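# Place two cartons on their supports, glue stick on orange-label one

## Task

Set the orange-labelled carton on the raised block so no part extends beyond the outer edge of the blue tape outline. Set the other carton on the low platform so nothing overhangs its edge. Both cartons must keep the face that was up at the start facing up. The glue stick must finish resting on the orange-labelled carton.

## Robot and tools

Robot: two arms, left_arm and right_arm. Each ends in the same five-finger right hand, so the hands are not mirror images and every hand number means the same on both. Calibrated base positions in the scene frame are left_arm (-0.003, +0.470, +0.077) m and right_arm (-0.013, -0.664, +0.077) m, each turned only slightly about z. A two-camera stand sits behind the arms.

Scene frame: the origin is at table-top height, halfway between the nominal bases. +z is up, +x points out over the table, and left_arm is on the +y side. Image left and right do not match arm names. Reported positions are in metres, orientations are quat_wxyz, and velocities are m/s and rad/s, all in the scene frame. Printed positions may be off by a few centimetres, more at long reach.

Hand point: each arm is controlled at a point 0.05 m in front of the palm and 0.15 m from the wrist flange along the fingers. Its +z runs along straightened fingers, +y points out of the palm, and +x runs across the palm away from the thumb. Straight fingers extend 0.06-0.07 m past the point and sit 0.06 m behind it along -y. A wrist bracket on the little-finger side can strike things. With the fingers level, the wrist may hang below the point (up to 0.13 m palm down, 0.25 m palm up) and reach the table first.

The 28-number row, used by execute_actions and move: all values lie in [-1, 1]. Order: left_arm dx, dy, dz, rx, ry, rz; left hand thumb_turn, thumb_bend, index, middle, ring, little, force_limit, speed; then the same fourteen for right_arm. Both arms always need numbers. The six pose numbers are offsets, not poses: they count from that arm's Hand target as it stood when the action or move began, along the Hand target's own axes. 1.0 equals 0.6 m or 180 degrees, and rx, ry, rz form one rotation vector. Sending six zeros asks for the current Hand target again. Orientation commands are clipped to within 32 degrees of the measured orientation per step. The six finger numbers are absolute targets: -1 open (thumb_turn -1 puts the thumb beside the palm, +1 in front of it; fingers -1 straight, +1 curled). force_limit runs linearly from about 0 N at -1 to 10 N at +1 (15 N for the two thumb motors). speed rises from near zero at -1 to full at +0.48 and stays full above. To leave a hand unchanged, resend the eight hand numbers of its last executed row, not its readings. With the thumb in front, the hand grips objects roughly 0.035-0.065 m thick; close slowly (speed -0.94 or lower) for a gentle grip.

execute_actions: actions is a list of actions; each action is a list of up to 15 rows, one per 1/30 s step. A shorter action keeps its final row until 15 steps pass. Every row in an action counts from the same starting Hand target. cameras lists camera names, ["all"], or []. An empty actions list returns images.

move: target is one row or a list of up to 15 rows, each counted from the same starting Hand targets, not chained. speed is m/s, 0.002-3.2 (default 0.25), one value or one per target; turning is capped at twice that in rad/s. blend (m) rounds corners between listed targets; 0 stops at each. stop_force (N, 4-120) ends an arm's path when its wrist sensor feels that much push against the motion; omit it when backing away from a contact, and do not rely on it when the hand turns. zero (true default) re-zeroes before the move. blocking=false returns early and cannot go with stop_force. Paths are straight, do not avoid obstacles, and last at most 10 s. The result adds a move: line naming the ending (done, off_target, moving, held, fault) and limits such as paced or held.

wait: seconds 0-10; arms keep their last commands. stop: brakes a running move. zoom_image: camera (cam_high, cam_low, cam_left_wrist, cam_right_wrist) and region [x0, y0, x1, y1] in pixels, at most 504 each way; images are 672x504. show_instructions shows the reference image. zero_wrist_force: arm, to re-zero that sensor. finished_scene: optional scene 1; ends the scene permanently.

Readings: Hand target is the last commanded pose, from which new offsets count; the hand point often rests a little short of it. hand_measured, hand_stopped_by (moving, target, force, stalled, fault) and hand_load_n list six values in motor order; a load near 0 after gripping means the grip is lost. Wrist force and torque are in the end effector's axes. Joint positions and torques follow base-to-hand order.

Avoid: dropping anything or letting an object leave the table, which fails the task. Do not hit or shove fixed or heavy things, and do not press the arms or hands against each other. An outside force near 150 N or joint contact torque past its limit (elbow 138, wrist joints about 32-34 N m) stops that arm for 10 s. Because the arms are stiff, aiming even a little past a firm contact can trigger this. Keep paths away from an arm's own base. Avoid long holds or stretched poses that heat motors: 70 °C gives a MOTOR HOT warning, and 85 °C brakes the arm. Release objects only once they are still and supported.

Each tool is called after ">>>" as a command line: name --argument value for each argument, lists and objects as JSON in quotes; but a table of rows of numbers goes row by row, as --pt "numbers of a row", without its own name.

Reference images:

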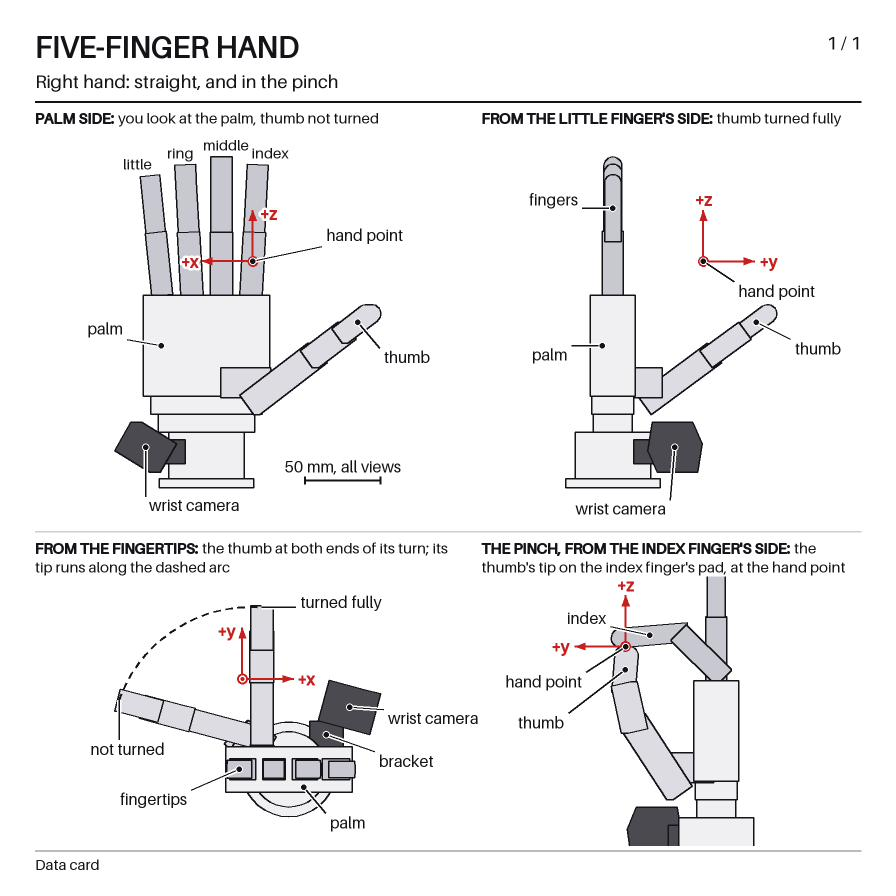

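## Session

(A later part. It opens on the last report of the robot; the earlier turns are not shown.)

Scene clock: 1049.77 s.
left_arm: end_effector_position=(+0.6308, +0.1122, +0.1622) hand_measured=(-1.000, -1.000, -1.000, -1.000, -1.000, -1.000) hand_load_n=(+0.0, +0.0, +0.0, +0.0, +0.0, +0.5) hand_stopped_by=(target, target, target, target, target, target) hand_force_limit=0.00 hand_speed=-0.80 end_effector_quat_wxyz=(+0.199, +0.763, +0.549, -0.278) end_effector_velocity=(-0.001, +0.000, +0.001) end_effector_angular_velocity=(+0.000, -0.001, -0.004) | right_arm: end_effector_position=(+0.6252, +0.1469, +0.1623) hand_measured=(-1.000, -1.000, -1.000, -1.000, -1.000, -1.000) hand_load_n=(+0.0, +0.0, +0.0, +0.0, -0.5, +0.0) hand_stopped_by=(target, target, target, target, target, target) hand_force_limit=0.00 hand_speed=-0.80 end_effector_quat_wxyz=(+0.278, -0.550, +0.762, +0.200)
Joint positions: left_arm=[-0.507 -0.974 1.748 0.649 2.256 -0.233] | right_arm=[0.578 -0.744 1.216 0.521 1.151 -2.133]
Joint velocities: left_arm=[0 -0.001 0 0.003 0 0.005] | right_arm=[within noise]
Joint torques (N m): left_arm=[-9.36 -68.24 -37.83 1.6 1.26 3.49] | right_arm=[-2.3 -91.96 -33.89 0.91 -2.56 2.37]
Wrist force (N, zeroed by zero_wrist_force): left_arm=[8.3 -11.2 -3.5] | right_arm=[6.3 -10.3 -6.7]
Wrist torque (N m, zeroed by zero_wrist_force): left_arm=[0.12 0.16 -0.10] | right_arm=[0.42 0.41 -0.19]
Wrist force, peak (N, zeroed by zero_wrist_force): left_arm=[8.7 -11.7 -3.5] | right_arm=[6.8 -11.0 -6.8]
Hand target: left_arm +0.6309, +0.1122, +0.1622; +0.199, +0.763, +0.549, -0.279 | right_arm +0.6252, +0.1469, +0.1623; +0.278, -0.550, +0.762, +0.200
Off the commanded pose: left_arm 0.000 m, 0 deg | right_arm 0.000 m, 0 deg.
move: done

>>> move --pt "0 -0.007 0 0 0 0 -1 -1 -1 -1 -1 -1 0 -0.8 0 -0.007 0 0 0 0 -1 -1 -1 -1 -1 -1 0 -0.8" --pt "0 -0.007 0 -0.00714 0 -0.00851 -1 -1 -1 -1 -1 -1 0 -0.8 0 -0.007 0 -0.00714 0 -0.00851 -1 -1 -1 -1 -1 -1 0 -0.8" --speed 0.02

>>> move --target '[0,0.06,0,0,0,0,-1,-1,-1,-1,-1,-1,0,-0.8,0,0.06,0,0,0,0,-1,-1,-1,-1,-1,-1,0,-0.8]' --speed 0.012 --stop_force 10 --cameras '["cam_high", "cam_left_wrist"]'

Scene clock: 1071.93 s.
left_arm: end_effector_position=(+0.6269, +0.1135, +0.1622) hand_measured=(-1.000, -1.000, -1.000, -1.000, -1.000, -1.000) hand_load_n=(+0.0, +0.0, +0.0, +0.0, +0.0, +0.0) hand_stopped_by=(target, target, target, target, target, target) hand_force_limit=0.00 hand_speed=-0.80 end_effector_quat_wxyz=(+0.204, +0.753, +0.562, -0.275) end_effector_velocity=(+0.000, +0.000, +0.001) end_effector_angular_velocity=(-0.001, -0.002, -0.003) | right_arm: end_effector_position=(+0.6292, +0.1456, +0.1623) hand_measured=(-1.000, -1.000, -1.000, -1.000, -1.000, -1.000) hand_load_n=(+0.0, +0.0, +0.0, +0.0, +0.5, +0.0) hand_stopped_by=(target, target, target, target, target, target) hand_force_limit=0.00 hand_speed=-0.80 end_effector_quat_wxyz=(+0.274, -0.563, +0.752, +0.205)
Joint positions: left_arm=[-0.514 -0.993 1.774 0.609 2.25 -0.286] | right_arm=[0.57 -0.729 1.193 0.548 1.128 -2.173]
Joint velocities: left_arm=[0 -0.001 -0.001 0.002 0 0.005] | right_arm=[within noise]
Joint torques (N m): left_arm=[-4.52 -61.97 -27.97 6.36 0.5 3.29] | right_arm=[-15.4 -93.54 -35.06 0.83 1.31 2.03]
Wrist force (N, zeroed by zero_wrist_force): left_arm=[0.2 -0.1 0.1] | right_arm=[-0.2 0.2 0.3]
Wrist torque (N m, zeroed by zero_wrist_force): left_arm=[-0.02 -0.02 0.21] | right_arm=[0.03 0.05 0.17]
Wrist force, peak (N, zeroed by zero_wrist_force): left_arm=[8.3 -12.7 -4.2] | right_arm=[5.9 -11.0 -7.5]
Hand target: left_arm +0.6269, +0.1135, +0.1622; +0.204, +0.753, +0.562, -0.275 | right_arm +0.6292, +0.1456, +0.1623; +0.274, -0.563, +0.752, +0.205
Off the commanded pose: left_arm 0.000 m, 0 deg | right_arm 0.000 m, 0 deg.
move: done

Scene clock: 1073.60 s.
left_arm: end_effector_position=(+0.6319, +0.1120, +0.1622) hand_measured=(-1.000, -1.000, -1.000, -1.000, -1.000, -1.000) hand_load_n=(+0.0, +0.0, +0.5, +0.0, +0.5, +0.0) hand_stopped_by=(target, target, target, target, target, target) hand_force_limit=0.00 hand_speed=-0.80 end_effector_quat_wxyz=(+0.204, +0.753, +0.562, -0.275) | right_arm: end_effector_position=(+0.6242, +0.1470, +0.1622) hand_measured=(-1.000, -1.000, -1.000, -1.000, -1.000, -1.000) hand_load_n=(+0.0, +0.0, +0.5, +0.0, +0.5, +0.0) hand_stopped_by=(target, target, target, target, target, target) hand_force_limit=0.00 hand_speed=-0.80 end_effector_quat_wxyz=(+0.274, -0.563, +0.752, +0.205)
Joint positions: left_arm=[-0.512 -0.986 1.762 0.616 2.25 -0.283] | right_arm=[0.574 -0.734 1.201 0.542 1.131 -2.168]
Joint torques (N m): left_arm=[-8.27 -87.07 -22.43 -0.84 -1.29 -2.45] | right_arm=[-15.43 -79.21 -45.22 7.79 -5.7 -2.75]
Wrist force (N, zeroed by zero_wrist_force): left_arm=[0.3 -9.1 3.3] | right_arm=[-0.7 -8.3 3.2]
Wrist torque (N m, zeroed by zero_wrist_force): left_arm=[0.02 -0.13 -0.05] | right_arm=[0.23 -0.05 -0.07]
Wrist force, peak (N, zeroed by zero_wrist_force): left_arm=[-1.6 -18.8 4.5] | right_arm=[-2.4 -17.7 4.3]
Hand target: left_arm +0.6319, +0.1120, +0.1622; +0.204, +0.753, +0.562, -0.275 (not the last commanded pose) | right_arm +0.6242, +0.1470, +0.1622; +0.274, -0.563, +0.752, +0.205 (not the last commanded pose)
Off the commanded pose: left_arm 0.031 m, 0 deg | right_arm 0.031 m, 0 deg.
move: contact (left_arm, right_arm)
Images, in order (width x height): cam_high 672x504, cam_left_wrist 672x504.

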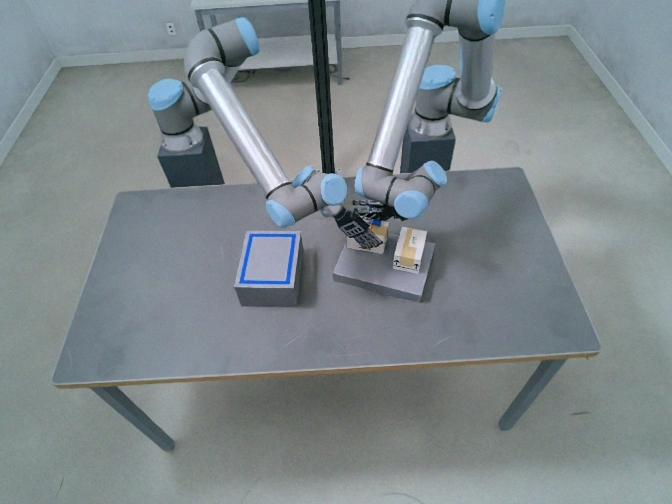

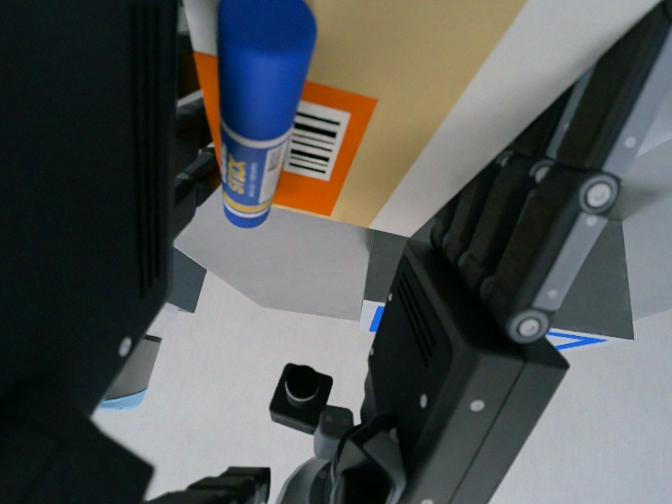

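>>> move --target '[0,0.003,0,0,0,0,-1,-1,-1,-1,-1,-1,0,-0.8,0,0.003,0,0,0,0,-1,-1,-1,-1,-1,-1,0,-0.8]' --speed 0.01

Scene clock: 1082.10 s.
left_arm: end_effector_position=(+0.6337, +0.1115, +0.1622) hand_measured=(-1.000, -1.000, -1.000, -1.000, -1.000, -1.000) hand_load_n=(+0.0, +0.0, +1.0, +0.5, +1.0, +0.0) hand_stopped_by=(target, target, target, target, target, target) hand_force_limit=0.00 hand_speed=-0.80 end_effector_quat_wxyz=(+0.204, +0.753, +0.562, -0.275) | right_arm: end_effector_position=(+0.6225, +0.1475, +0.1622) hand_measured=(-1.000, -1.000, -1.000, -1.000, -1.000, -1.000) hand_load_n=(+0.0, +0.0, +1.5, +0.0, +1.0, +0.0) hand_stopped_by=(target, target, target, target, target, target) hand_force_limit=0.00 hand_speed=-0.80 end_effector_quat_wxyz=(+0.274, -0.563, +0.752, +0.205)
Joint positions: left_arm=[-0.511 -0.983 1.757 0.619 2.25 -0.283] | right_arm=[0.576 -0.736 1.204 0.54 1.131 -2.166]
Joint torques (N m): left_arm=[18.44 -63.42 -50.4 1.15 1.95 2.82] | right_arm=[38.8 -104.01 -18.66 3.53 -0.99 2.16]
Wrist force (N, zeroed by zero_wrist_force): left_arm=[-1.2 -21.0 5.7] | right_arm=[-2.9 -20.0 4.3]
Wrist torque (N m, zeroed by zero_wrist_force): left_arm=[0.07 -0.16 -0.58] | right_arm=[0.46 -0.11 -0.48]
Wrist force, peak (N, zeroed by zero_wrist_force): left_arm=[-1.2 -21.0 5.7] | right_arm=[-2.9 -20.0 4.3]
Hand target: left_arm +0.6336, +0.1115, +0.1622; +0.204, +0.753, +0.562, -0.275 | right_arm +0.6225, +0.1475, +0.1622; +0.274, -0.563, +0.752, +0.205
Off the commanded pose: left_arm 0.000 m, 0 deg | right_arm 0.000 m, 0 deg.
move: done

>>> move --pt "0 0.001 0 0 0 0 -1 -1 -1 -1 -1 -1 0 -0.8 0 0.001 0 0 0 0 -1 -1 -1 -1 -1 -1 0 -0.8" --pt "-0.02144 0.001 -0.02553 0 0 0 -1 -1 -1 -1 -1 -1 0 -0.8 -0.02144 0.001 -0.02553 0 0 0 -1 -1 -1 -1 -1 -1 0 -0.8" --speed 0.03 --cameras '["cam_high", "cam_low", "cam_left_wrist"]'

Scene clock: 1088.93 s.
left_arm: end_effector_position=(+0.6343, +0.1113, +0.1824) hand_measured=(-1.000, -1.000, -1.000, -1.000, -1.000, -1.000) hand_load_n=(+0.0, -0.5, +1.0, +0.5, +1.0, +0.5) hand_stopped_by=(target, target, target, target, target, target) hand_force_limit=0.00 hand_speed=-0.80 end_effector_quat_wxyz=(+0.204, +0.753, +0.562, -0.275) | right_arm: end_effector_position=(+0.6219, +0.1477, +0.1825) hand_measured=(-1.000, -1.000, -1.000, -1.000, -1.000, -1.000) hand_load_n=(-0.5, +0.0, +2.0, +0.0, +1.0, +0.0) hand_stopped_by=(target, target, target, target, target, target) hand_force_limit=0.00 hand_speed=-0.80 end_effector_quat_wxyz=(+0.274, -0.563, +0.752, +0.205)
Joint positions: left_arm=[-0.511 -1.006 1.749 0.65 2.25 -0.282] | right_arm=[0.576 -0.752 1.195 0.565 1.132 -2.166]
Joint torques (N m): left_arm=[16.97 -60.43 -53.06 -6.13 1.8 2.97] | right_arm=[48.31 -81.88 -27.24 4.82 -2.62 1.5]
Wrist force (N, zeroed by zero_wrist_force): left_arm=[1.6 -29.9 3.8] | right_arm=[-0.9 -28.2 2.0]
Wrist torque (N m, zeroed by zero_wrist_force): left_arm=[0.22 0.05 -0.98] | right_arm=[0.82 0.24 -0.79]
Wrist force, peak (N, zeroed by zero_wrist_force): left_arm=[1.9 -29.9 3.8] | right_arm=[-0.7 -29.0 1.5]
Hand target: left_arm +0.6343, +0.1113, +0.1822; +0.204, +0.753, +0.562, -0.275 | right_arm +0.6219, +0.1477, +0.1822; +0.274, -0.563, +0.752, +0.205
Off the commanded pose: left_arm 0.000 m, 0 deg | right_arm 0.000 m, 0 deg.
move: done
Images, in order (width x height): cam_high 672x504, cam_low 672x504, cam_left_wrist 672x504.

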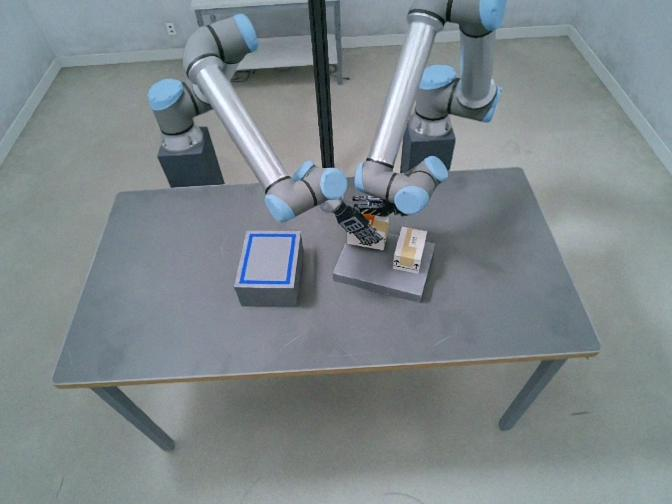

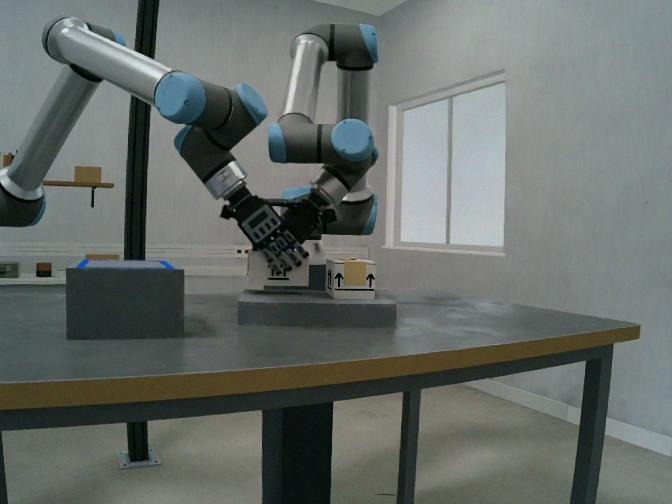

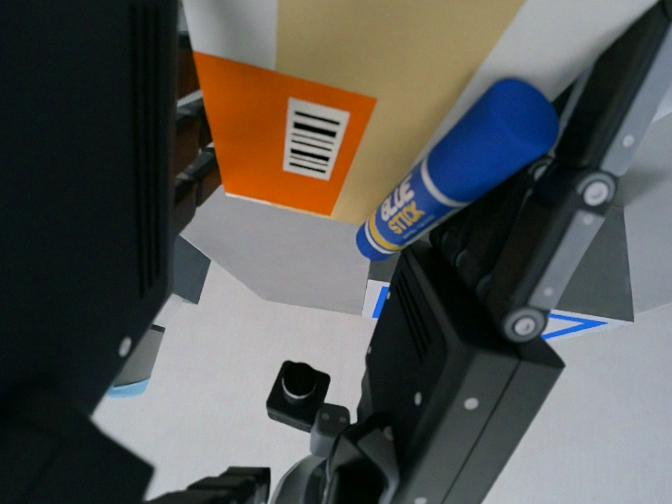

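>>> zoom_image --camera "cam_low" --region '[200, 180, 420, 340]'

>>> zoom_image --camera "cam_high" --region '[320, 190, 450, 310]'

Scaled by 2.291 from the camera's 672x504 image, which has a finer 960x720 frame.

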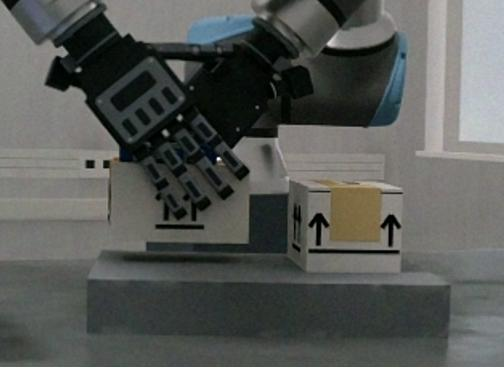

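Scaled by 3.877 from the camera's 672x504 image, which has a finer 960x720 frame.

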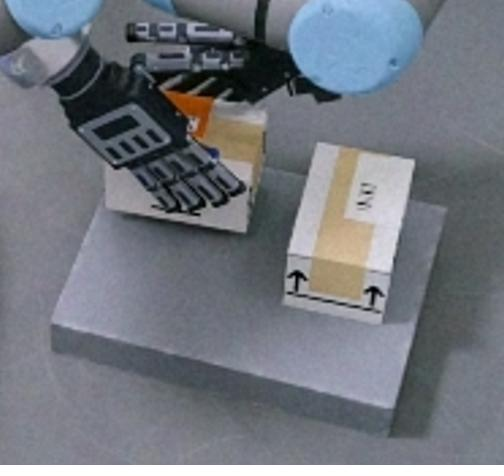

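>>> move --target '[-0.06862,0,-0.08172,0,0,0,-1,-1,-1,-1,-1,-1,0,-0.8,-0.06862,0,-0.08172,0,0,0,-1,-1,-1,-1,-1,-1,0,-0.8]' --speed 0.06 --cameras '["cam_low", "cam_left_wrist"]'

Scene clock: 1103.03 s.
left_arm: end_effector_position=(+0.6345, +0.1112, +0.2465) hand_measured=(-1.000, -1.000, -1.000, -1.000, -1.000, -1.000) hand_load_n=(+0.0, +0.0, +0.5, +0.5, +1.0, +0.5) hand_stopped_by=(target, target, target, target, target, target) hand_force_limit=0.00 hand_speed=-0.80 end_effector_quat_wxyz=(+0.204, +0.753, +0.562, -0.275) | right_arm: end_effector_position=(+0.6218, +0.1477, +0.2466) hand_measured=(-1.000, -1.000, -1.000, -1.000, -1.000, -1.000) hand_load_n=(+0.0, +0.0, +1.5, +0.0, +1.5, +0.0) hand_stopped_by=(target, target, target, target, target, target) hand_force_limit=0.00 hand_speed=-0.80 end_effector_quat_wxyz=(+0.274, -0.563, +0.752, +0.205) end_effector_velocity=(+0.001, +0.000, -0.002) end_effector_angular_velocity=(+0.001, +0.000, -0.001)
Joint positions: left_arm=[-0.511 -1.073 1.718 0.748 2.25 -0.282] | right_arm=[0.576 -0.796 1.154 0.65 1.132 -2.166]
Joint velocities: left_arm=[within noise] | right_arm=[-0.001 0.001 0.002 -0.005 -0.001 0]
Joint torques (N m): left_arm=[16.22 -52.24 -44.43 -9.33 1.77 3.2] | right_arm=[49.69 -76.55 -17.81 4.42 -4.08 1.12]
Wrist force (N, zeroed by zero_wrist_force): left_arm=[3.7 -36.0 2.6] | right_arm=[1.0 -35.2 -0.1]
Wrist torque (N m, zeroed by zero_wrist_force): left_arm=[0.39 0.10 -1.16] | right_arm=[0.93 0.27 -1.04]
Wrist force, peak (N, zeroed by zero_wrist_force): left_arm=[3.7 -36.0 2.6] | right_arm=[1.0 -35.2 -0.1]
Hand target: left_arm +0.6344, +0.1113, +0.2462; +0.204, +0.753, +0.562, -0.275 | right_arm +0.6218, +0.1477, +0.2463; +0.274, -0.563, +0.752, +0.205
Off the commanded pose: left_arm 0.000 m, 0 deg | right_arm 0.000 m, 0 deg.
move: done
Images, in order (width x height): cam_low 672x504, cam_left_wrist 672x504.

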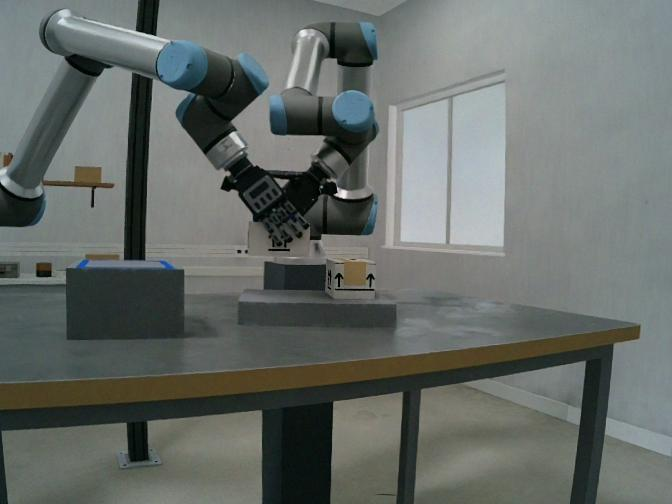

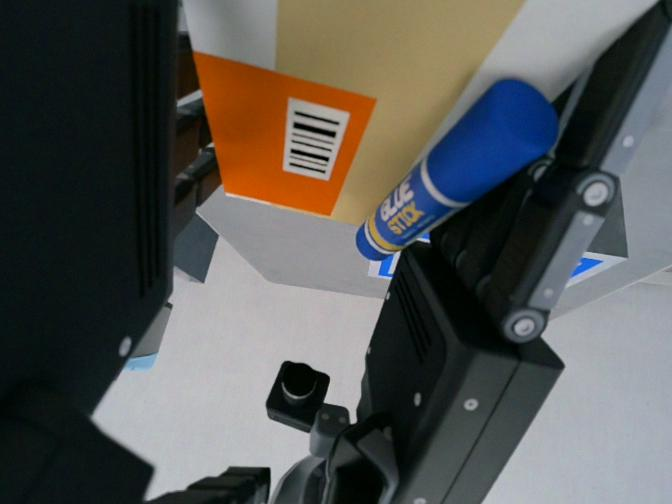

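>>> move --target '[-0.04287,-0.0013,-0.05107,0,0,0,-1,-1,-1,-1,-1,-1,0,-0.8,-0.04287,-0.0013,-0.05107,0,0,0,-1,-1,-1,-1,-1,-1,0,-0.8]' --speed 0.06

>>> move --target '[-0.19738,0.16393,0.16565,-0.02179,0,-0.02596,-1,-1,-1,-1,-1,-1,0,-0.8,0.20073,-0.15863,-0.16845,-0.02179,0,-0.02596,-1,-1,-1,-1,-1,-1,0,-0.8]' --speed 0.07 --cameras '["cam_high", "cam_low", "cam_left_wrist"]'

Scene clock: 1122.23 s.
left_arm: end_effector_position=(+0.6339, +0.1114, +0.2865) hand_measured=(-1.000, -1.000, -1.000, -1.000, -1.000, -1.000) hand_load_n=(+0.0, +0.0, +0.0, +0.0, +0.5, +0.5) hand_stopped_by=(target, target, target, target, target, target) hand_force_limit=0.00 hand_speed=-0.80 end_effector_quat_wxyz=(+0.204, +0.753, +0.562, -0.275) | right_arm: end_effector_position=(+0.6224, +0.1475, +0.2866) hand_measured=(-1.000, -1.000, -1.000, -1.000, -1.000, -1.000) hand_load_n=(+0.0, +0.0, +0.5, +0.0, +0.5, +0.0) hand_stopped_by=(target, target, target, target, target, target) hand_force_limit=0.00 hand_speed=-0.80 end_effector_quat_wxyz=(+0.274, -0.563, +0.752, +0.205)
Joint positions: left_arm=[-0.511 -1.112 1.695 0.809 2.25 -0.282] | right_arm=[0.576 -0.819 1.121 0.706 1.131 -2.167]
Joint torques (N m): left_arm=[-10.77 -51.21 -32.96 -2.59 -1.75 -1.08] | right_arm=[-3.89 -76.05 -23.52 1.79 -7.14 -3.06]
Wrist force (N, zeroed by zero_wrist_force): left_arm=[3.1 -17.2 1.4] | right_arm=[1.9 -17.1 0.6]
Wrist torque (N m, zeroed by zero_wrist_force): left_arm=[0.18 -0.03 -0.46] | right_arm=[0.45 -0.02 -0.35]
Wrist force, peak (N, zeroed by zero_wrist_force): left_arm=[3.7 -35.9 3.0] | right_arm=[0.9 -35.2 -0.6]
Hand target: left_arm +0.6337, +0.1115, +0.2862; +0.204, +0.753, +0.562, -0.275 | right_arm +0.6225, +0.1475, +0.2863; +0.274, -0.563, +0.752, +0.205
Off the commanded pose: left_arm 0.000 m, 0 deg | right_arm 0.000 m, 0 deg.
move: done

Scene clock: 1125.17 s.
left_arm: end_effector_position=(+0.6840, -0.0649, +0.2860) hand_measured=(-1.000, -1.000, -1.000, -1.000, -1.000, -1.000) hand_load_n=(+0.0, +0.0, +0.0, +0.0, +0.5, +0.5) hand_stopped_by=(target, target, target, target, target, target) hand_force_limit=0.00 hand_speed=-0.80 end_effector_quat_wxyz=(+0.218, +0.722, +0.601, -0.264) | right_arm: end_effector_position=(+0.6694, -0.0304, +0.2863) hand_measured=(-1.000, -1.000, -1.000, -1.000, -1.000, -1.000) hand_load_n=(+0.0, +0.0, +0.0, +0.0, +1.0, +0.0) hand_stopped_by=(target, target, target, target, target, target) hand_force_limit=0.00 hand_speed=-0.80 end_effector_quat_wxyz=(+0.263, -0.602, +0.721, +0.219) end_effector_velocity=(+0.000, +0.002, +0.000) end_effector_angular_velocity=(+0.000, -0.001, -0.003)
Joint positions: left_arm=[-0.704 -1.013 1.488 0.704 2.165 -0.64] | right_arm=[0.349 -0.882 1.266 0.795 0.977 -2.506]
Joint velocities: left_arm=[within noise] | right_arm=[0.003 0 -0.001 -0.003 0.003 0.005]
Joint torques (N m): left_arm=[14.17 -94.04 -33.5 2.03 1.88 3.15] | right_arm=[36.71 -87.55 -43.88 2.23 -0.6 2.25]
Wrist force (N, zeroed by zero_wrist_force): left_arm=[5.5 -14.2 0.0] | right_arm=[3.1 -13.2 -2.5]
Wrist torque (N m, zeroed by zero_wrist_force): left_arm=[0.09 0.04 -0.31] | right_arm=[0.48 0.21 -0.32]
Wrist force, peak (N, zeroed by zero_wrist_force): left_arm=[2.5 -16.8 1.9] | right_arm=[1.7 -16.4 0.4]
Hand target: left_arm +0.6840, -0.0647, +0.2861; +0.218, +0.722, +0.601, -0.264 | right_arm +0.6695, -0.0302, +0.2863; +0.263, -0.602, +0.721, +0.219
Off the commanded pose: left_arm 0.000 m, 0 deg | right_arm 0.000 m, 0 deg.
move: done
Images, in order (width x height): cam_high 672x504, cam_low 672x504, cam_left_wrist 672x504.

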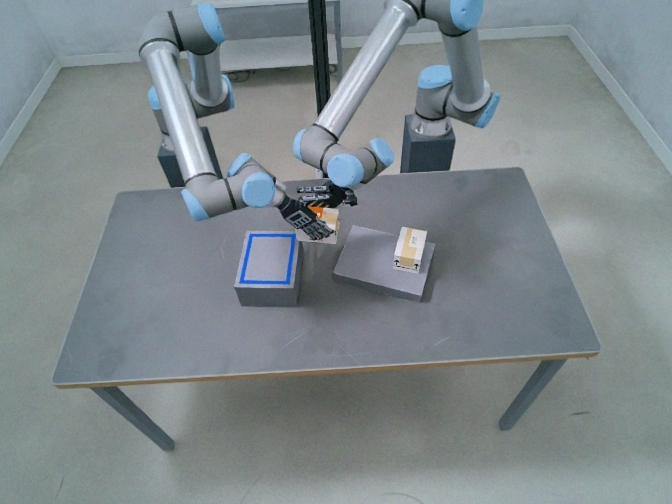

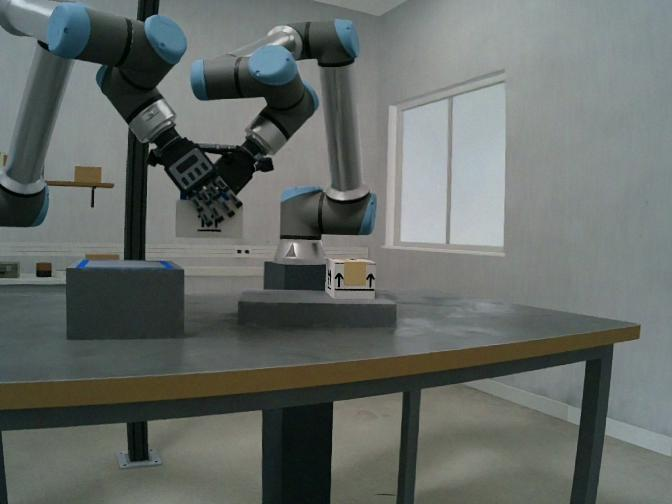

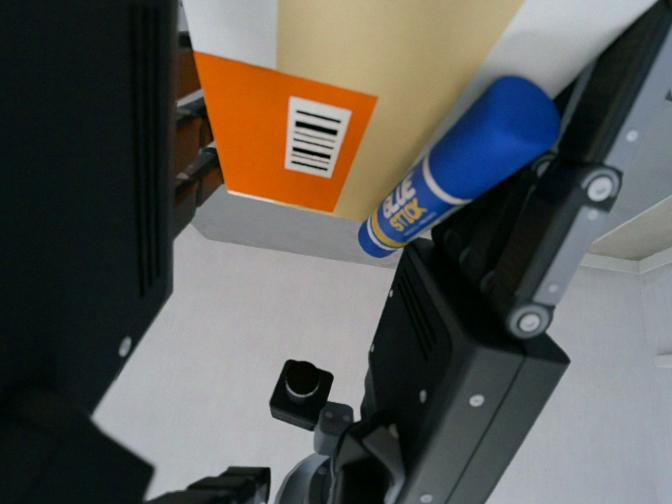

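>>> move --pt "0 0.0018 0 0 0 0 -1 -1 -1 -1 -1 -1 0 -0.8 0 0.0018 0 0 0 0 -1 -1 -1 -1 -1 -1 0 -0.8" --pt "-0.20952 0.13725 0.17587 -0.02179 0 -0.02596 -1 -1 -1 -1 -1 -1 0 -0.8 0.21262 -0.12827 -0.17845 -0.02179 0 -0.02596 -1 -1 -1 -1 -1 -1 0 -0.8" --speed 0.07 --cameras '["cam_high", "cam_low", "cam_left_wrist", "cam_right_wrist"]'

Scene clock: 1143.57 s.
left_arm: end_effector_position=(+0.7351, -0.2412, +0.2858) hand_measured=(-1.000, -1.000, -1.000, -1.000, -1.000, -1.000) hand_load_n=(+0.0, +0.0, +1.5, +1.0, +1.0, +0.5) hand_stopped_by=(target, target, target, target, target, target) hand_force_limit=0.00 hand_speed=-0.80 end_effector_quat_wxyz=(+0.232, +0.689, +0.639, -0.252) | right_arm: end_effector_position=(+0.7156, -0.2079, +0.2863) hand_measured=(-1.000, -1.000, -1.000, -1.000, -1.000, -1.000) hand_load_n=(+0.0, +0.0, +4.0, +0.0, +0.5, +0.0) hand_stopped_by=(target, target, target, target, target, target) hand_force_limit=0.00 hand_speed=-0.80 end_effector_quat_wxyz=(-0.251, +0.640, -0.688, -0.233)
Joint positions: left_arm=[-0.843 -0.844 1.173 0.718 2.055 -0.896] | right_arm=[0.119 -0.87 1.298 0.995 0.885 -2.912]
Joint torques (N m): left_arm=[42.72 -106.92 -34.81 -1.99 -3.21 3.08] | right_arm=[24.47 -91.71 -29.77 5.92 1.67 2.08]
Wrist force (N, zeroed by zero_wrist_force): left_arm=[-7.8 -27.1 11.9] | right_arm=[-10.8 -26.3 9.1]
Wrist torque (N m, zeroed by zero_wrist_force): left_arm=[0.12 -0.82 -1.08] | right_arm=[0.96 -0.64 -0.68]
Wrist force, peak (N, zeroed by zero_wrist_force): left_arm=[-7.5 -28.1 11.4] | right_arm=[-10.7 -27.3 8.9]
Hand target: left_arm +0.7352, -0.2411, +0.2859; +0.232, +0.689, +0.639, -0.252 | right_arm +0.7155, -0.2078, +0.2863; -0.251, +0.640, -0.688, -0.233
Off the commanded pose: left_arm 0.000 m, 0 deg | right_arm 0.000 m, 0 deg.
move: done

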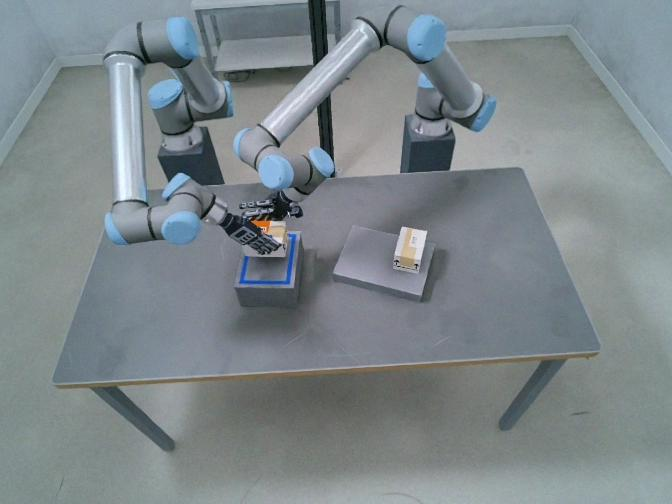

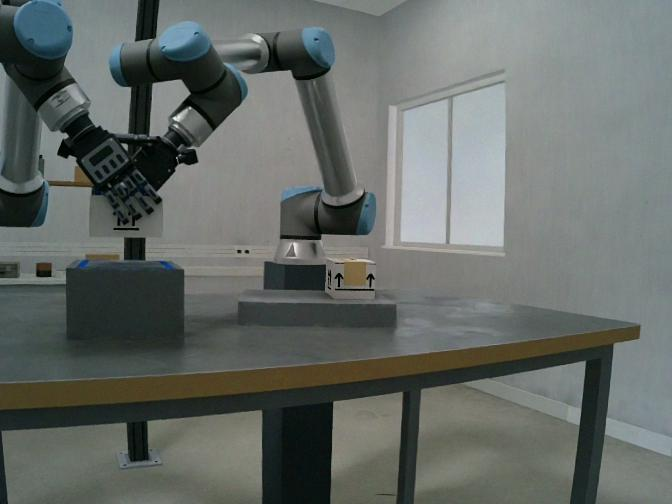

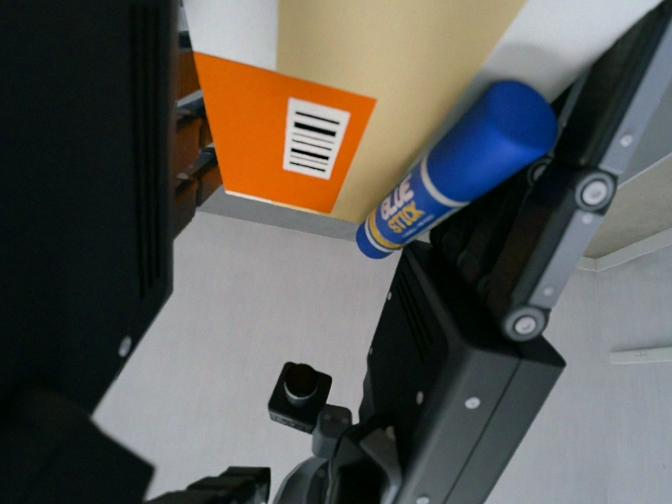

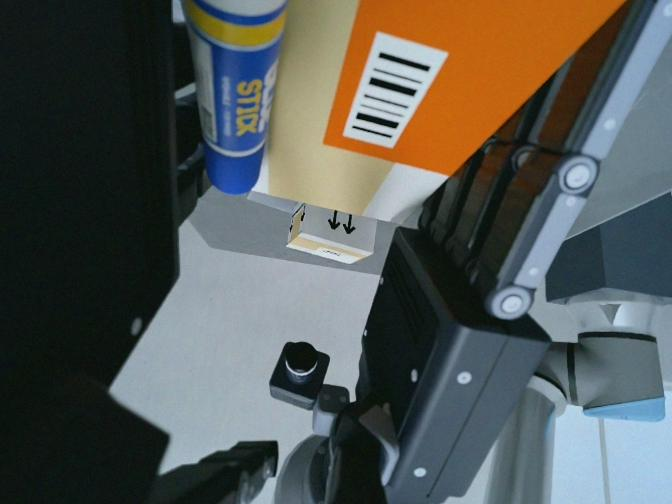

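>>> zoom_image --camera "cam_high" --region '[210, 180, 340, 320]'

>>> zoom_image --camera "cam_low" --region '[50, 160, 230, 350]'

>>> move --target '[-0.00089,0,0.00075,0,0,0,-1,-1,-1,-1,-1,-1,0,-0.8,-0.00089,0,0.00075,0,0,0,-1,-1,-1,-1,-1,-1,0,-0.8]' --speed 0.01

Scaled by 3.600 from the camera's 672x504 image, which has a finer 960x720 frame.

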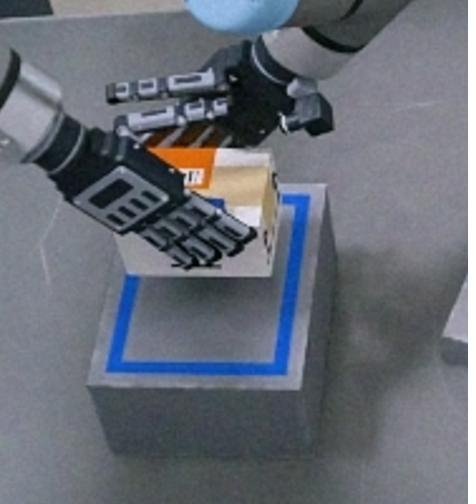

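Scaled by 2.653 from the camera's 672x504 image, which has a finer 960x720 frame.

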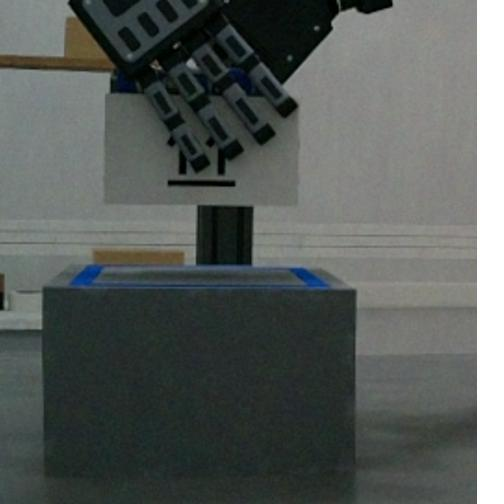

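Scene clock: 1154.07 s.
left_arm: end_effector_position=(+0.7351, -0.2417, +0.2859) hand_measured=(-1.000, -1.000, -1.000, -1.000, -1.000, -1.000) hand_load_n=(+0.0, +0.0, +0.0, +0.0, +1.0, +0.5) hand_stopped_by=(target, target, target, target, target, target) hand_force_limit=0.00 hand_speed=-0.80 end_effector_quat_wxyz=(+0.232, +0.689, +0.639, -0.252) | right_arm: end_effector_position=(+0.7156, -0.2071, +0.2863) hand_measured=(-1.000, -1.000, -1.000, -1.000, -1.000, -1.000) hand_load_n=(+0.0, -0.5, +2.0, +0.0, +1.0, +0.0) hand_stopped_by=(target, target, target, target, target, target) hand_force_limit=0.00 hand_speed=-0.80 end_effector_quat_wxyz=(-0.251, +0.640, -0.688, -0.233)
Joint positions: left_arm=[-0.843 -0.843 1.172 0.718 2.055 -0.897] | right_arm=[0.12 -0.869 1.297 0.994 0.886 -2.911]
Joint torques (N m): left_arm=[4.92 -75.53 -62.05 0.65 -7.86 -2.43] | right_arm=[30.66 -67.65 -36.82 4.42 0.47 2.05]
Wrist force (N, zeroed by zero_wrist_force): left_arm=[1.8 -24.6 2.9] | right_arm=[-0.6 -23.3 0.8]
Wrist torque (N m, zeroed by zero_wrist_force): left_arm=[0.06 -0.25 -0.96] | right_arm=[0.98 -0.05 -0.44]
Wrist force, peak (N, zeroed by zero_wrist_force): left_arm=[-6.1 -28.7 10.4] | right_arm=[-9.8 -27.3 8.1]
Hand target: left_arm +0.7351, -0.2418, +0.2859; +0.232, +0.689, +0.639, -0.252 | right_arm +0.7156, -0.2071, +0.2863; -0.251, +0.640, -0.688, -0.233
Off the commanded pose: left_arm 0.000 m, 0 deg | right_arm 0.000 m, 0 deg.
move: done

>>> move --target '[0.03215,0,0.0383,0,0,0,-1,-1,-1,-1,-1,-1,0,-0.8,0.03215,0,0.0383,0,0,0,-1,-1,-1,-1,-1,-1,0,-0.8]' --speed 0.04 --cameras '["cam_high", "cam_low", "cam_left_wrist"]'

>>> zoom_image --camera "cam_low" --region '[50, 160, 230, 350]'

>>> zoom_image --camera "cam_high" --region '[210, 180, 340, 320]'

Scene clock: 1167.90 s.
left_arm: end_effector_position=(+0.7350, -0.2417, +0.2555) hand_measured=(-1.000, -1.000, -1.000, -1.000, -1.000, -1.000) hand_load_n=(+0.0, +0.0, +0.0, +0.0, +1.0, +0.5) hand_stopped_by=(target, target, target, target, target, target) hand_force_limit=0.00 hand_speed=-0.80 end_effector_quat_wxyz=(+0.232, +0.689, +0.639, -0.252) | right_arm: end_effector_position=(+0.7156, -0.2071, +0.2560) hand_measured=(-1.000, -1.000, -1.000, -1.000, -1.000, -1.000) hand_load_n=(+0.0, -0.5, +2.0, +0.0, +1.0, +0.0) hand_stopped_by=(target, target, target, target, target, target) hand_force_limit=0.00 hand_speed=-0.80 end_effector_quat_wxyz=(-0.251, +0.640, -0.688, -0.233)
Joint positions: left_arm=[-0.843 -0.825 1.196 0.675 2.055 -0.897] | right_arm=[0.12 -0.847 1.316 0.953 0.886 -2.911]
Joint torques (N m): left_arm=[1.69 -108.14 -56.55 1.43 -3.03 -1.87] | right_arm=[27.6 -99.14 -31.77 12.12 -4.24 -1.28]
Wrist force (N, zeroed by zero_wrist_force): left_arm=[1.2 -20.9 3.3] | right_arm=[-0.7 -19.9 1.3]
Wrist torque (N m, zeroed by zero_wrist_force): left_arm=[-0.06 -0.21 -0.79] | right_arm=[0.74 -0.05 -0.36]
Wrist force, peak (N, zeroed by zero_wrist_force): left_arm=[1.8 -24.4 3.0] | right_arm=[-0.4 -23.4 0.9]
Hand target: left_arm +0.7350, -0.2418, +0.2559; +0.232, +0.689, +0.639, -0.252 | right_arm +0.7156, -0.2071, +0.2563; -0.251, +0.640, -0.688, -0.233
Off the commanded pose: left_arm 0.000 m, 0 deg | right_arm 0.000 m, 0 deg.
move: done
Images, in order (width x height): cam_high 672x504, cam_low 672x504, cam_left_wrist 672x504.

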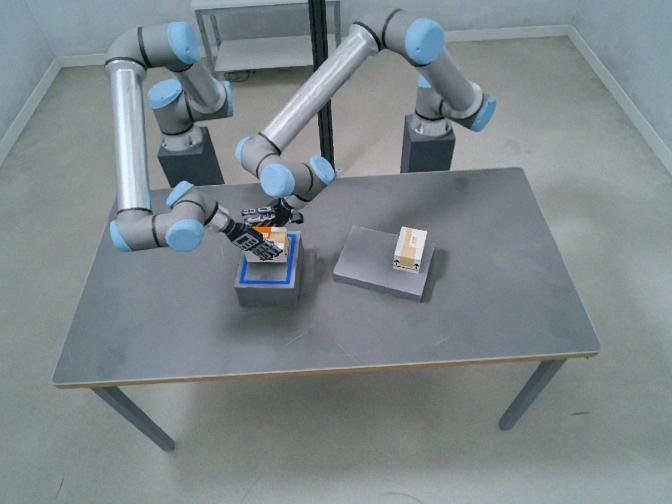

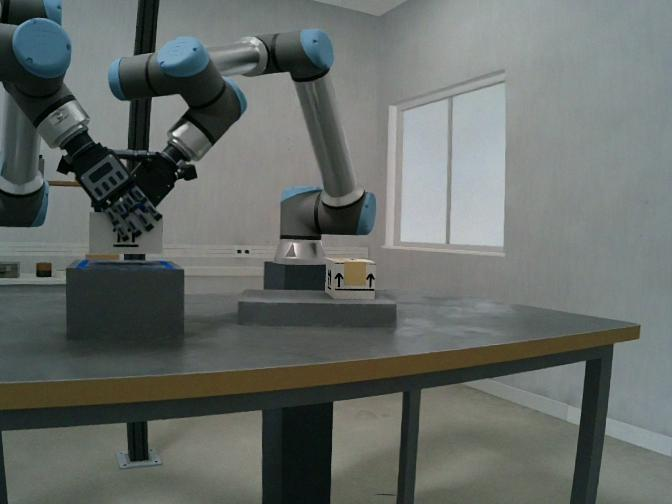

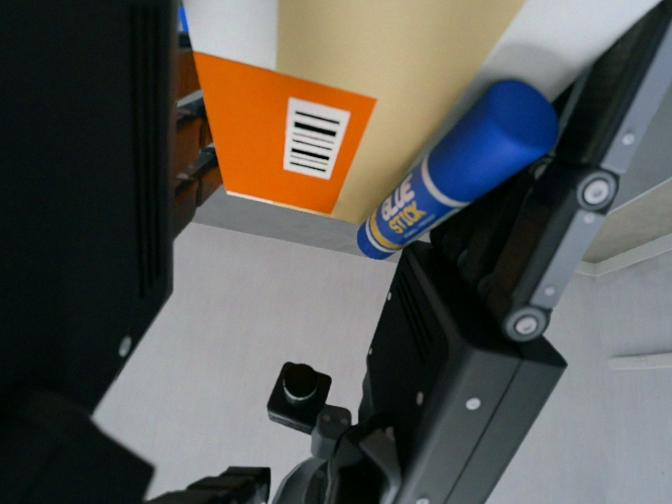

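Scaled by 2.653 from the camera's 672x504 image, which has a finer 960x720 frame.

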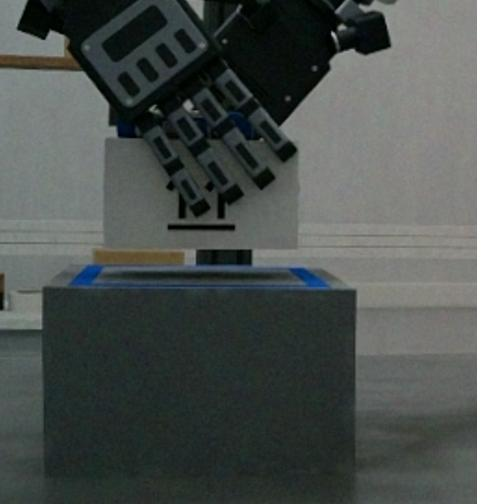

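Scaled by 3.600 from the camera's 672x504 image, which has a finer 960x720 frame.

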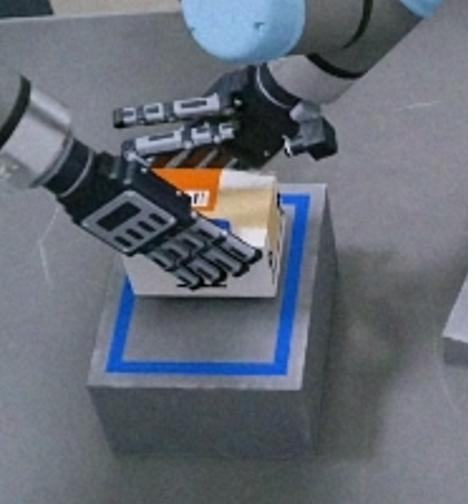

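>>> move --target '[0.0322,0,0.0384,0,0,0,-1,-1,-1,-1,-1,-1,0,-0.8,0.0322,0,0.0384,0,0,0,-1,-1,-1,-1,-1,-1,0,-0.8]' --speed 0.015 --stop_force 6 --cameras '["cam_low", "cam_left_wrist", "cam_high"]'

>>> zoom_image --camera "cam_low" --region '[50, 160, 230, 350]'

Scene clock: 1179.10 s.
left_arm: end_effector_position=(+0.7350, -0.2418, +0.2332) hand_measured=(-1.000, -1.000, -1.000, -1.000, -1.000, -1.000) hand_load_n=(+0.0, +0.0, +0.0, +0.0, +1.0, +0.5) hand_stopped_by=(target, target, target, target, target, target) hand_force_limit=0.00 hand_speed=-0.80 end_effector_quat_wxyz=(+0.232, +0.689, +0.639, -0.252) | right_arm: end_effector_position=(+0.7157, -0.2071, +0.2353) hand_measured=(-1.000, -1.000, -1.000, -1.000, -1.000, -1.000) hand_load_n=(+0.0, -0.5, +1.5, +0.0, +0.5, +0.0) hand_stopped_by=(target, target, target, target, target, target) hand_force_limit=0.00 hand_speed=-0.80 end_effector_quat_wxyz=(-0.251, +0.640, -0.688, -0.233)
Joint positions: left_arm=[-0.843 -0.81 1.212 0.644 2.055 -0.897] | right_arm=[0.12 -0.831 1.328 0.925 0.886 -2.911]
Joint torques (N m): left_arm=[0.8 -104.62 -55.89 1.67 -6.76 -2.21] | right_arm=[5.55 -104.67 -37.08 12.25 0.38 1.94]
Wrist force (N, zeroed by zero_wrist_force): left_arm=[-2.0 -19.1 -1.3] | right_arm=[0.6 -16.8 2.1]
Wrist torque (N m, zeroed by zero_wrist_force): left_arm=[0.22 -0.08 -0.76] | right_arm=[0.70 0.27 -0.26]
Wrist force, peak (N, zeroed by zero_wrist_force): left_arm=[-9.7 -22.4 -16.4] | right_arm=[-0.1 -20.6 0.9]
Hand target: left_arm +0.7350, -0.2418, +0.2332; +0.232, +0.689, +0.639, -0.252 (not the last commanded pose) | right_arm +0.7157, -0.2071, +0.2353; -0.251, +0.640, -0.688, -0.233 (not the last commanded pose)
Off the commanded pose: left_arm 0.007 m, 0 deg | right_arm 0.009 m, 0 deg.
move: contact (left_arm, right_arm)
Images, in order (width x height): cam_high 672x504, cam_low 672x504, cam_left_wrist 672x504.

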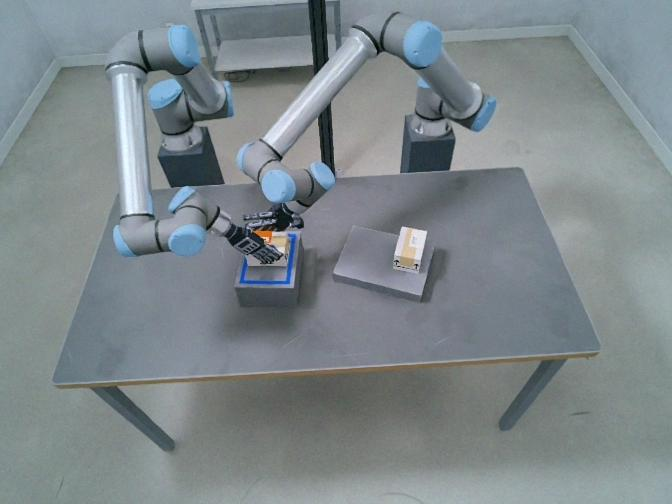

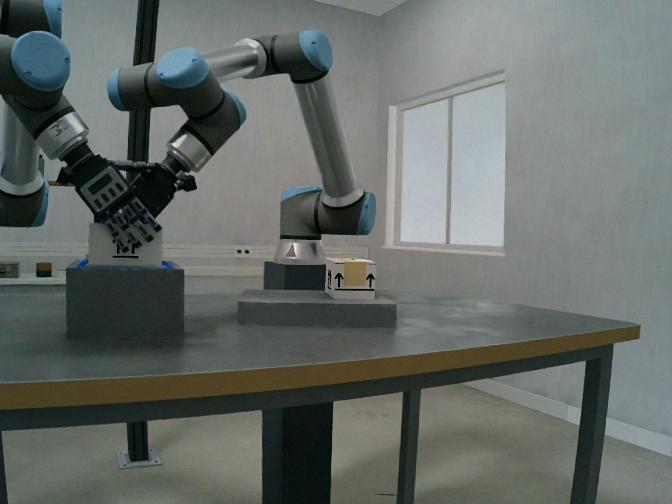

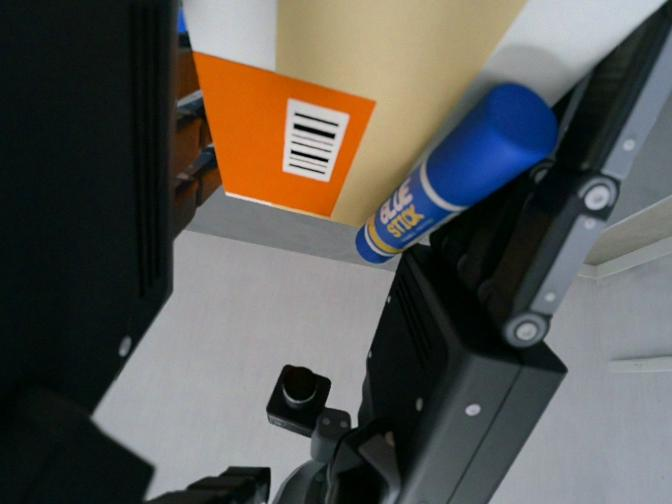

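Scaled by 2.653 from the camera's 672x504 image, which has a finer 960x720 frame.

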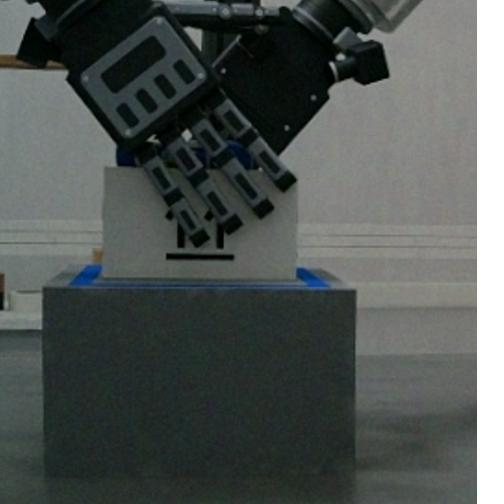

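>>> move --target '[0,0,0,0,0,0,-1,-1,-1,-1,-1,-1,0,-0.8,0.0043,0,0.0051,0,0,0,-1,-1,-1,-1,-1,-1,0,-0.8]' --speed 0.008 --stop_force 5

Scene clock: 1186.50 s.
left_arm: end_effector_position=(+0.7350, -0.2418, +0.2333) hand_measured=(-1.000, -1.000, -1.000, -1.000, -1.000, -1.000) hand_load_n=(+0.0, +0.0, +0.0, +0.0, +1.0, +0.0) hand_stopped_by=(target, target, target, target, target, target) hand_force_limit=0.00 hand_speed=-0.80 end_effector_quat_wxyz=(+0.232, +0.689, +0.639, -0.252) | right_arm: end_effector_position=(+0.7157, -0.2071, +0.2349) hand_measured=(-1.000, -1.000, -1.000, -1.000, -1.000, -1.000) hand_load_n=(+0.0, +0.0, +1.5, +0.0, +0.5, +0.0) hand_stopped_by=(target, target, target, target, target, target) hand_force_limit=0.00 hand_speed=-0.80 end_effector_quat_wxyz=(-0.251, +0.640, -0.688, -0.233)
Joint positions: left_arm=[-0.843 -0.81 1.212 0.644 2.055 -0.897] | right_arm=[0.12 -0.831 1.328 0.924 0.886 -2.911]
Joint torques (N m): left_arm=[8.36 -100.97 -52.46 1.43 -6.44 -1.48] | right_arm=[2.7 -94.48 -29.7 11.57 0.49 1.49]
Wrist force (N, zeroed by zero_wrist_force): left_arm=[-1.5 -16.6 -2.1] | right_arm=[-3.5 -17.1 -5.4]
Wrist torque (N m, zeroed by zero_wrist_force): left_arm=[0.27 -0.06 -0.64] | right_arm=[0.94 0.37 -0.51]
Wrist force, peak (N, zeroed by zero_wrist_force): left_arm=[-2.1 -19.5 -1.4] | right_arm=[-6.1 -16.4 -10.2]
Hand target: left_arm +0.7350, -0.2418, +0.2332; +0.232, +0.689, +0.639, -0.252 | right_arm +0.7157, -0.2071, +0.2350; -0.251, +0.640, -0.688, -0.233 (not the last commanded pose)
Off the commanded pose: left_arm 0.000 m, 0 deg | right_arm 0.004 m, 0 deg.
move: contact (right_arm)


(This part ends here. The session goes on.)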